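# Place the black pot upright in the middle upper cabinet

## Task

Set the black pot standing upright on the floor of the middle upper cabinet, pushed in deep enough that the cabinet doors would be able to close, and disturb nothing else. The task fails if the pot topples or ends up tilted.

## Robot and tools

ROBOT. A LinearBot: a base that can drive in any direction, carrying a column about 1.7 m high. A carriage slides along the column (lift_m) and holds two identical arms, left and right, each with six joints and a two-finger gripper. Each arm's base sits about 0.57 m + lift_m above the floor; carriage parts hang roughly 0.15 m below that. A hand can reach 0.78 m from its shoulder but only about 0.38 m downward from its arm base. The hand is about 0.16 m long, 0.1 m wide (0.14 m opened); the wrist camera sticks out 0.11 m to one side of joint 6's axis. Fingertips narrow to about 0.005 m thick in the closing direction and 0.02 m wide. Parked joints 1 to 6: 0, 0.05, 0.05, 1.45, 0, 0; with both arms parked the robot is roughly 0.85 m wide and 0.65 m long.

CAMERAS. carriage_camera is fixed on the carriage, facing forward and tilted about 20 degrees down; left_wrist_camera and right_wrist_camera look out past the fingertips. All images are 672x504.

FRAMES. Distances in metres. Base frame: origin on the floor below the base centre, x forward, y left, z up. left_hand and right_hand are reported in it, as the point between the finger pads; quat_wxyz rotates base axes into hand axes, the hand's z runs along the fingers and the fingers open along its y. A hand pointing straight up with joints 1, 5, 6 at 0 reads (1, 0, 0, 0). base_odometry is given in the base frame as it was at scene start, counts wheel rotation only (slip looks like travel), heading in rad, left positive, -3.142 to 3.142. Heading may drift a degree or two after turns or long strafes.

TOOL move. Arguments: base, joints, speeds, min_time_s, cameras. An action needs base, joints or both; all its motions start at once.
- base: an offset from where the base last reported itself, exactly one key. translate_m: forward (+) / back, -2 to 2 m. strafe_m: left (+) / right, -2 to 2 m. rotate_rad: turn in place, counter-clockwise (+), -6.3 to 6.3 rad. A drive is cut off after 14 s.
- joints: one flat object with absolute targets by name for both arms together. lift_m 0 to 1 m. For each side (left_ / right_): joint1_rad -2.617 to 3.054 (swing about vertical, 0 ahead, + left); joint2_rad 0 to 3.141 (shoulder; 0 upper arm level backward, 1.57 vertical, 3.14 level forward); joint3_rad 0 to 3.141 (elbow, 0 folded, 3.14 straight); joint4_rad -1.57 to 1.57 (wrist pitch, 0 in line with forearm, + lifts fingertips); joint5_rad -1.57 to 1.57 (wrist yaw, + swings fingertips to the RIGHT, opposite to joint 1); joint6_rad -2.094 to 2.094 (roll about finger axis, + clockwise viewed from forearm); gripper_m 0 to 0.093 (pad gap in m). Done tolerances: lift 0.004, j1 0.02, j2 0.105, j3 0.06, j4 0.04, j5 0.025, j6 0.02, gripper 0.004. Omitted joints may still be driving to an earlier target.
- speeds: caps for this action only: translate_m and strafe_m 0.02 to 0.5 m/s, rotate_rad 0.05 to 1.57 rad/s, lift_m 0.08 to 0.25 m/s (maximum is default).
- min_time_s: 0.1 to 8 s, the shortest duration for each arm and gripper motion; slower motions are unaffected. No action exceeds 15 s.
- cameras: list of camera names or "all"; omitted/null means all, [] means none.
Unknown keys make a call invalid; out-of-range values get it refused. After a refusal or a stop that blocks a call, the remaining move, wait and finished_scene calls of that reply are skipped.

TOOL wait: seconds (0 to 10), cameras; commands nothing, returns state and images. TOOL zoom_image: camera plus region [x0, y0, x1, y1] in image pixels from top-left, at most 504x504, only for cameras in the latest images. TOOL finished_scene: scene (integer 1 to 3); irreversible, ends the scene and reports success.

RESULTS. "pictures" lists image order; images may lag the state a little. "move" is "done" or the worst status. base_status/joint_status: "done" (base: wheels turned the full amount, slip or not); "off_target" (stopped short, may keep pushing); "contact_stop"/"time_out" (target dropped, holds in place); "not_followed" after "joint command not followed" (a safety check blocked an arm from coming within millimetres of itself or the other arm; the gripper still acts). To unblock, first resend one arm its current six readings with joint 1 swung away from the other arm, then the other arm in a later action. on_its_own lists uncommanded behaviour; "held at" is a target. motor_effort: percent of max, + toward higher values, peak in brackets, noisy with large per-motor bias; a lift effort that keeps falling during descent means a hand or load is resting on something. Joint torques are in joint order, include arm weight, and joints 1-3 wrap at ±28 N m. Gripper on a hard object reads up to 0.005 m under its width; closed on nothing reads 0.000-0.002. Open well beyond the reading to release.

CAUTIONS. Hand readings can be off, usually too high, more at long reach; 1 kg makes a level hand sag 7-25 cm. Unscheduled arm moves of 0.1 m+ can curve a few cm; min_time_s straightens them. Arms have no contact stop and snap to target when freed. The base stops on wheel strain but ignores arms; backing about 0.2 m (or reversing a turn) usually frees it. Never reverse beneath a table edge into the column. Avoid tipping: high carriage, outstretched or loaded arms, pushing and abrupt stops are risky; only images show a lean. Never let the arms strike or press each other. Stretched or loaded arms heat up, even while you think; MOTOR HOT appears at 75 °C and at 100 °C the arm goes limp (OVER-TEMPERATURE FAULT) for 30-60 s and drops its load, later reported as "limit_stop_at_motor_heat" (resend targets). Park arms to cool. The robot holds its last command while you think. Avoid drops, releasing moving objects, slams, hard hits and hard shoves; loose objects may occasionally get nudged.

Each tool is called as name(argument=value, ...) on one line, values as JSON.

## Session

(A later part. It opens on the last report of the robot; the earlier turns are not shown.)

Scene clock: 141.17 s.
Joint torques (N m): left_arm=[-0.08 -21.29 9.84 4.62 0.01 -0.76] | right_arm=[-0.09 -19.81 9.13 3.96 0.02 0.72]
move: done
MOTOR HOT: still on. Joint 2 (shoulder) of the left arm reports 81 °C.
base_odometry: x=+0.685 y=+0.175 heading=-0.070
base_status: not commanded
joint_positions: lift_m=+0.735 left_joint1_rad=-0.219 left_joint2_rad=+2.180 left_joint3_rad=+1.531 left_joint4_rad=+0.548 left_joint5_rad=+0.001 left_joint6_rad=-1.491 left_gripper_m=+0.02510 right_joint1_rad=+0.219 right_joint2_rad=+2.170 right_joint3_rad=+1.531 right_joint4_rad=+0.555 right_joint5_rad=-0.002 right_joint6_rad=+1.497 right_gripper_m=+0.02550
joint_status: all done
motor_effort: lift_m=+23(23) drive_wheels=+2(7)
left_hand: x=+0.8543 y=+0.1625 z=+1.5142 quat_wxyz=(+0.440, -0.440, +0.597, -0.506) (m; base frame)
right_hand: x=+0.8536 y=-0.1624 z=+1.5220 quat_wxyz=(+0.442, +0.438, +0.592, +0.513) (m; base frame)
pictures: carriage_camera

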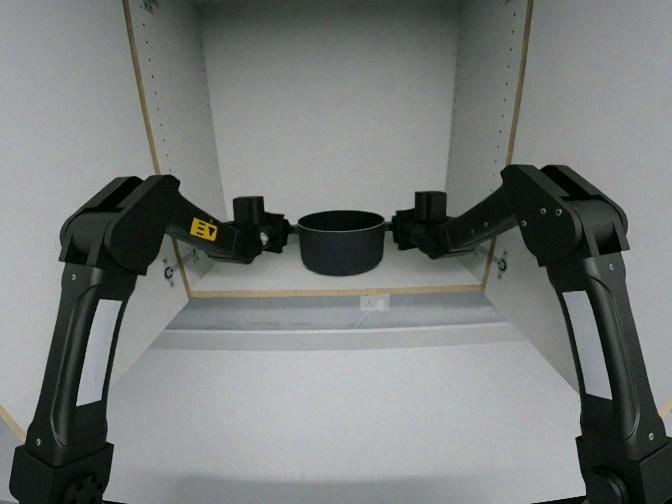

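move(joints={"lift_m": 0.725}, speeds={"lift_m": 0.08}, cameras=[])

move(joints={"lift_m": 0.717}, speeds={"lift_m": 0.08}, cameras=["carriage_camera"])

Scene clock: 142.23 s.
Joint torques (N m): left_arm=[-0.17 -21.29 9.77 4.36 0.03 -0.8] | right_arm=[-0.06 -19.85 9.24 3.7 0.04 0.72]
move: done
MOTOR HOT: still on. Joint 2 (shoulder) of the left arm reports 81 °C.
base_odometry: x=+0.685 y=+0.175 heading=-0.070
base_status: not commanded
joint_positions: lift_m=+0.725 left_joint1_rad=-0.219 left_joint2_rad=+2.180 left_joint3_rad=+1.531 left_joint4_rad=+0.569 left_joint5_rad=+0.000 left_joint6_rad=-1.488 left_gripper_m=+0.02510 right_joint1_rad=+0.219 right_joint2_rad=+2.170 right_joint3_rad=+1.531 right_joint4_rad=+0.575 right_joint5_rad=-0.002 right_joint6_rad=+1.496 right_gripper_m=+0.02550
joint_status: all done
motor_effort: lift_m=+22(23) drive_wheels=-6(7)
left_hand: x=+0.8548 y=+0.1626 z=+1.5094 quat_wxyz=(+0.446, -0.436, +0.592, -0.511) (m; base frame)
right_hand: x=+0.8539 y=-0.1623 z=+1.5169 quat_wxyz=(+0.447, +0.434, +0.586, +0.518) (m; base frame)
pictures: none
No camera images: "cameras" was empty.

Scene clock: 142.70 s.
Joint torques (N m): left_arm=[-0.2 -21.19 9.83 4.07 0.01 -0.92] | right_arm=[-0.02 -19.79 9.21 3.48 0.04 0.73]
move: done
MOTOR HOT: still on. Joint 2 (shoulder) of the left arm reports 81 °C.
base_odometry: x=+0.685 y=+0.175 heading=-0.070
base_status: not commanded
joint_positions: lift_m=+0.717 left_joint1_rad=-0.219 left_joint2_rad=+2.180 left_joint3_rad=+1.531 left_joint4_rad=+0.594 left_joint5_rad=+0.003 left_joint6_rad=-1.477 left_gripper_m=+0.02510 right_joint1_rad=+0.219 right_joint2_rad=+2.170 right_joint3_rad=+1.531 right_joint4_rad=+0.595 right_joint5_rad=-0.004 right_joint6_rad=+1.495 right_gripper_m=+0.02550
joint_status: all done
motor_effort: lift_m=+21(22) drive_wheels=-5(6)
left_hand: x=+0.8551 y=+0.1620 z=+1.5078 quat_wxyz=(+0.454, -0.426, +0.588, -0.516) (m; base frame)
right_hand: x=+0.8541 y=-0.1619 z=+1.5141 quat_wxyz=(+0.451, +0.429, +0.581, +0.524) (m; base frame)
pictures: carriage_camera

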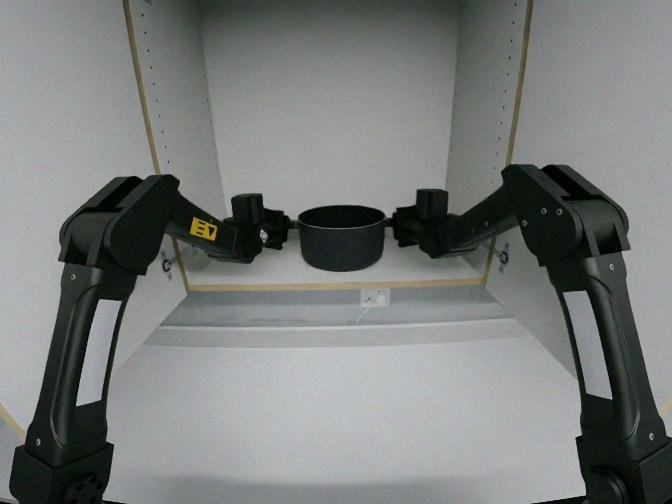

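move(joints={"lift_m": 0.707}, speeds={"lift_m": 0.08}, cameras=["carriage_camera"])

Scene clock: 144.40 s.
Joint torques (N m): left_arm=[-0.14 -20.37 9.88 3.8 -0.11 -1.02] | right_arm=[-0.01 -18.85 9.17 3.24 0.13 0.86]
move: done
MOTOR HOT: still on. Joint 2 (shoulder) of the left arm reports 81 °C.
base_odometry: x=+0.685 y=+0.175 heading=-0.070
base_status: not commanded
joint_positions: lift_m=+0.707 left_joint1_rad=-0.219 left_joint2_rad=+2.172 left_joint3_rad=+1.531 left_joint4_rad=+0.616 left_joint5_rad=+0.014 left_joint6_rad=-1.469 left_gripper_m=+0.02509 right_joint1_rad=+0.219 right_joint2_rad=+2.162 right_joint3_rad=+1.531 right_joint4_rad=+0.615 right_joint5_rad=-0.010 right_joint6_rad=+1.483 right_gripper_m=+0.02550
joint_status: all done
motor_effort: lift_m=+20(21) drive_wheels=+3(6)
left_hand: x=+0.8540 y=+0.1603 z=+1.5086 quat_wxyz=(+0.460, -0.415, +0.583, -0.525) (m; base frame)
right_hand: x=+0.8531 y=-0.1612 z=+1.5143 quat_wxyz=(+0.460, +0.418, +0.577, +0.530) (m; base frame)
pictures: carriage_camera

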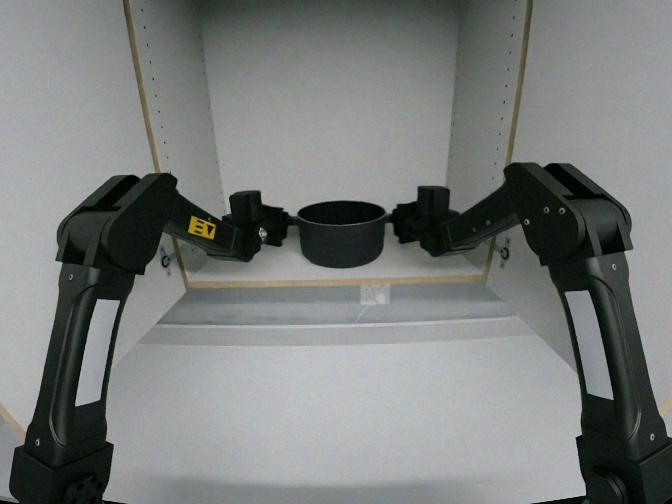

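move(joints={"lift_m": 0.695}, speeds={"lift_m": 0.08}, cameras=["carriage_camera"])

Scene clock: 145.53 s.
Joint torques (N m): left_arm=[-0.08 -18.73 9.85 3.56 -0.13 -1.09] | right_arm=[-0.06 -17.14 9.18 3.06 0.15 1]
move: done
MOTOR HOT: still on. Joint 2 (shoulder) of the left arm reports 82 °C.
base_odometry: x=+0.685 y=+0.175 heading=-0.069
base_status: not commanded
joint_positions: lift_m=+0.695 left_joint1_rad=-0.219 left_joint2_rad=+2.157 left_joint3_rad=+1.531 left_joint4_rad=+0.637 left_joint5_rad=+0.017 left_joint6_rad=-1.462 left_gripper_m=+0.02509 right_joint1_rad=+0.219 right_joint2_rad=+2.146 right_joint3_rad=+1.531 right_joint4_rad=+0.633 right_joint5_rad=-0.013 right_joint6_rad=+1.472 right_gripper_m=+0.02549
joint_status: all done
motor_effort: lift_m=+20(21) drive_wheels=+0(5)
left_hand: x=+0.8523 y=+0.1601 z=+1.5105 quat_wxyz=(+0.469, -0.405, +0.575, -0.534) (m; base frame)
right_hand: x=+0.8509 y=-0.1611 z=+1.5169 quat_wxyz=(+0.470, +0.407, +0.570, +0.537) (m; base frame)
pictures: carriage_camera

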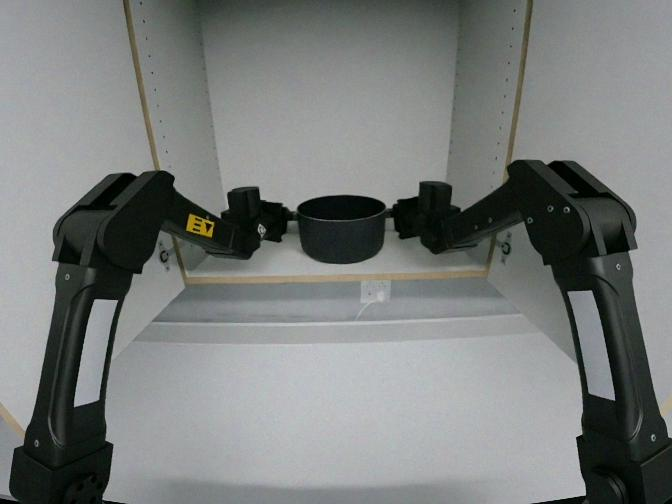

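move(joints={"lift_m": 0.69}, speeds={"lift_m": 0.08}, cameras=[])

move(joints={"left_gripper_m": 0.09, "right_gripper_m": 0.09}, min_time_s=2.0, cameras=["carriage_camera"])

Scene clock: 146.63 s.
Joint torques (N m): left_arm=[-0.17 -18.39 9.57 3.45 -0.14 -1.13] | right_arm=[-0.12 -16.57 9.22 2.93 0.14 1.02]
move: done
MOTOR HOT: still on. Joint 2 (shoulder) of the left arm reports 82 °C.
base_odometry: x=+0.685 y=+0.175 heading=-0.069
base_status: not commanded
joint_positions: lift_m=+0.690 left_joint1_rad=-0.219 left_joint2_rad=+2.154 left_joint3_rad=+1.535 left_joint4_rad=+0.646 left_joint5_rad=+0.019 left_joint6_rad=-1.459 left_gripper_m=+0.02509 right_joint1_rad=+0.219 right_joint2_rad=+2.140 right_joint3_rad=+1.531 right_joint4_rad=+0.643 right_joint5_rad=-0.013 right_joint6_rad=+1.468 right_gripper_m=+0.02549
joint_status: all done
motor_effort: lift_m=+20(20) drive_wheels=+2(2)
left_hand: x=+0.8520 y=+0.1598 z=+1.5118 quat_wxyz=(+0.474, -0.399, +0.572, -0.538) (m; base frame)
right_hand: x=+0.8502 y=-0.1612 z=+1.5179 quat_wxyz=(+0.475, +0.402, +0.567, +0.540) (m; base frame)
pictures: none
No camera images: "cameras" was empty.

Scene clock: 148.93 s.
Joint torques (N m): left_arm=[-0.14 -18.36 9.57 2.71 -0.08 -0.01] | right_arm=[-0.05 -16.59 9.2 2.15 0.08 0.04]
move: done
MOTOR HOT: still on. Joint 2 (shoulder) of the left arm reports 83 °C.
base_odometry: x=+0.685 y=+0.175 heading=-0.069
base_status: not commanded
joint_positions: lift_m=+0.690 left_joint1_rad=-0.219 left_joint2_rad=+2.154 left_joint3_rad=+1.535 left_joint4_rad=+0.710 left_joint5_rad=+0.011 left_joint6_rad=-1.559 left_gripper_m=+0.08988 right_joint1_rad=+0.219 right_joint2_rad=+2.141 right_joint3_rad=+1.531 right_joint4_rad=+0.711 right_joint5_rad=-0.010 right_joint6_rad=+1.557 right_gripper_m=+0.08992
joint_status: all done
on_its_own: left_joint4_rad moved +0.064 to your old target +0.740; right_joint4_rad moved +0.068 to your old target +0.730
motor_effort: lift_m=+21(21) drive_wheels=+2(2)
left_hand: x=+0.8514 y=+0.1614 z=+1.5275 quat_wxyz=(+0.462, -0.415, +0.531, -0.576) (m; base frame)
right_hand: x=+0.8492 y=-0.1620 z=+1.5342 quat_wxyz=(+0.466, +0.413, +0.528, +0.578) (m; base frame)
pictures: carriage_camera

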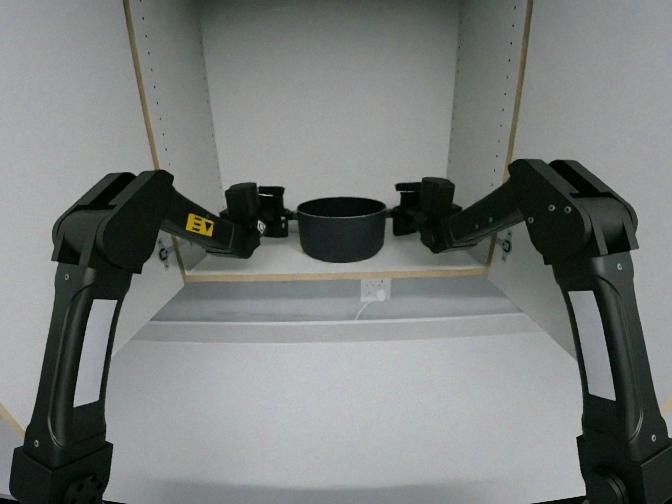

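move(joints={"lift_m": 0.678}, speeds={"lift_m": 0.08}, cameras=[])

move(base={"translate_m": -0.3}, speeds={"translate_m": 0.12}, cameras=["carriage_camera"])

Scene clock: 150.43 s.
Joint torques (N m): left_arm=[-0.21 -18.47 8.79 2.6 -0.05 0] | right_arm=[-0.06 -16.47 8.55 2.08 0.1 0.04]
move: done
MOTOR HOT: still on. Joint 2 (shoulder) of the left arm reports 83 °C.
base_odometry: x=+0.685 y=+0.175 heading=-0.069
base_status: not commanded
joint_positions: lift_m=+0.678 left_joint1_rad=-0.219 left_joint2_rad=+2.154 left_joint3_rad=+1.542 left_joint4_rad=+0.718 left_joint5_rad=+0.011 left_joint6_rad=-1.560 left_gripper_m=+0.08988 right_joint1_rad=+0.219 right_joint2_rad=+2.141 right_joint3_rad=+1.539 right_joint4_rad=+0.718 right_joint5_rad=-0.010 right_joint6_rad=+1.558 right_gripper_m=+0.08992
joint_status: all done
motor_effort: lift_m=+21(22) drive_wheels=-5(6)
left_hand: x=+0.8516 y=+0.1613 z=+1.5208 quat_wxyz=(+0.465, -0.412, +0.526, -0.580) (m; base frame)
right_hand: x=+0.8495 y=-0.1620 z=+1.5273 quat_wxyz=(+0.468, +0.410, +0.524, +0.582) (m; base frame)
pictures: none
No camera images: "cameras" was empty.

Scene clock: 153.77 s.
Joint torques (N m): left_arm=[-0.18 -18.39 8.88 2.6 -0.06 0] | right_arm=[-0.01 -16.58 8.64 2.09 0.08 0.04]
move: done
MOTOR HOT: still on. Joint 2 (shoulder) of the left arm reports 85 °C.
base_odometry: x=+0.386 y=+0.195 heading=-0.070
base_status: done
joint_positions: lift_m=+0.678 left_joint1_rad=-0.219 left_joint2_rad=+2.154 left_joint3_rad=+1.542 left_joint4_rad=+0.719 left_joint5_rad=+0.011 left_joint6_rad=-1.560 left_gripper_m=+0.08988 right_joint1_rad=+0.219 right_joint2_rad=+2.141 right_joint3_rad=+1.539 right_joint4_rad=+0.719 right_joint5_rad=-0.010 right_joint6_rad=+1.558 right_gripper_m=+0.08992
joint_status: not commanded
motor_effort: lift_m=+21(22) drive_wheels=-3(12)
left_hand: x=+0.8517 y=+0.1614 z=+1.5210 quat_wxyz=(+0.466, -0.412, +0.526, -0.580) (m; base frame)
right_hand: x=+0.8495 y=-0.1622 z=+1.5276 quat_wxyz=(+0.469, +0.410, +0.523, +0.582) (m; base frame)
pictures: carriage_camera

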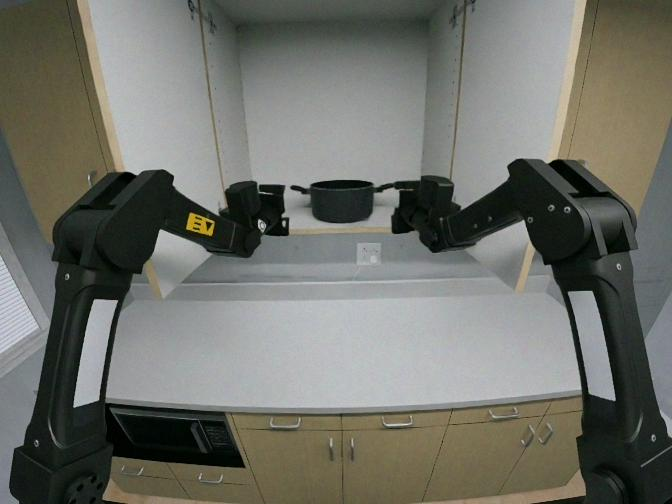

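move(base={"translate_m": -0.35}, speeds={"translate_m": 0.25}, cameras=["carriage_camera"])

zoom_image(camera="carriage_camera", region=[240, 120, 440, 270])

Scene clock: 157.13 s.
Joint torques (N m): left_arm=[-0.16 -18.44 8.94 2.62 -0.05 -0.01] | right_arm=[-0.02 -16.55 8.62 2.09 0.08 0.04]
move: done
MOTOR HOT: still on. Joint 2 (shoulder) of the left arm reports 86 °C.
base_odometry: x=+0.037 y=+0.220 heading=-0.070
base_status: done
joint_positions: lift_m=+0.678 left_joint1_rad=-0.219 left_joint2_rad=+2.154 left_joint3_rad=+1.542 left_joint4_rad=+0.719 left_joint5_rad=+0.010 left_joint6_rad=-1.560 left_gripper_m=+0.08988 right_joint1_rad=+0.219 right_joint2_rad=+2.141 right_joint3_rad=+1.539 right_joint4_rad=+0.719 right_joint5_rad=-0.009 right_joint6_rad=+1.558 right_gripper_m=+0.08992
joint_status: not commanded
motor_effort: lift_m=+21(22) drive_wheels=-3(8)
left_hand: x=+0.8517 y=+0.1616 z=+1.5210 quat_wxyz=(+0.466, -0.412, +0.526, -0.580) (m; base frame)
right_hand: x=+0.8496 y=-0.1625 z=+1.5276 quat_wxyz=(+0.469, +0.410, +0.523, +0.582) (m; base frame)
pictures: carriage_camera

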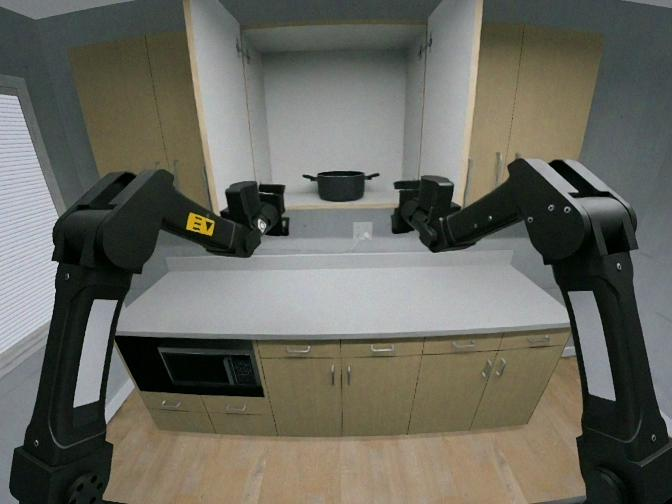

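Scaled by 2.520 from the camera's 672x504 image, which has a finer 960x720 frame.

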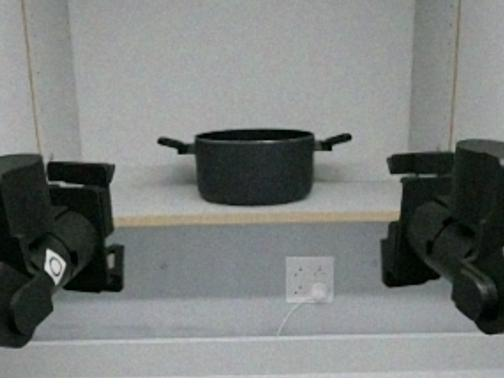

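move(joints={"lift_m": 0.6, "left_joint1_rad": 0, "left_joint2_rad": 0.05, "left_joint3_rad": 0.05, "left_joint4_rad": 1.45, "left_joint5_rad": 0, "left_joint6_rad": 0, "right_joint1_rad": 0, "right_joint2_rad": 0.05, "right_joint3_rad": 0.05, "right_joint4_rad": 1.45, "right_joint5_rad": 0, "right_joint6_rad": 0, "left_gripper_m": 0.02, "right_gripper_m": 0.02}, min_time_s=3.0, cameras=["carriage_camera"])

zoom_image(camera="carriage_camera", region=[230, 100, 450, 270])

Scene clock: 161.43 s.
Joint torques (N m): left_arm=[0.53 3.59 4.52 0 -0.08 0.16] | right_arm=[-0.62 3.77 4.4 -0.11 0.1 -0.17]
move: done
MOTOR HOT: still on. Joint 2 (shoulder) of the left arm reports 83 °C.
base_odometry: x=+0.037 y=+0.220 heading=-0.070
base_status: not commanded
joint_positions: lift_m=+0.600 left_joint1_rad=-0.006 left_joint2_rad=+0.055 left_joint3_rad=+0.054 left_joint4_rad=+1.435 left_joint5_rad=+0.009 left_joint6_rad=-0.013 left_gripper_m=+0.02014 right_joint1_rad=+0.006 right_joint2_rad=+0.055 right_joint3_rad=+0.058 right_joint4_rad=+1.440 right_joint5_rad=-0.009 right_joint6_rad=+0.014 right_gripper_m=+0.02011
joint_status: all done
motor_effort: lift_m=+22(22) drive_wheels=-3(4)
left_hand: x=+0.2577 y=+0.3016 z=+1.6056 quat_wxyz=(+0.998, +0.004, +0.068, -0.010) (m; base frame)
right_hand: x=+0.2554 y=-0.3017 z=+1.6068 quat_wxyz=(+0.998, -0.004, +0.064, +0.010) (m; base frame)
pictures: carriage_camera

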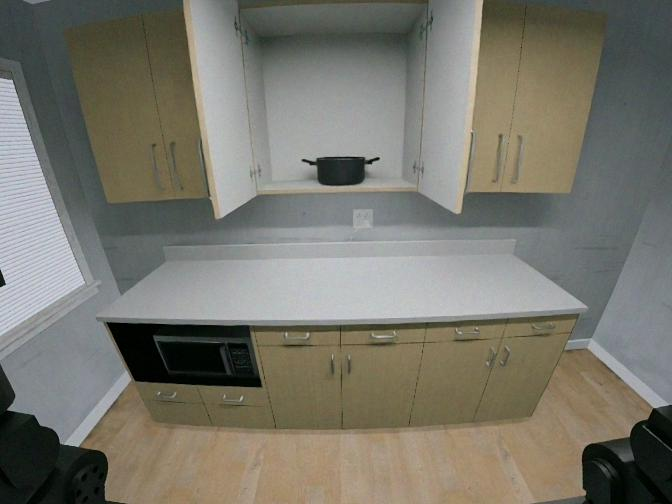

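Scaled by 2.291 from the camera's 672x504 image, which has a finer 960x720 frame.

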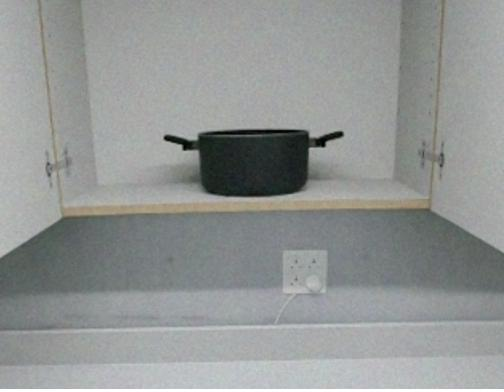

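finished_scene(scene=1, done=true)

The scene is finished: the task was done.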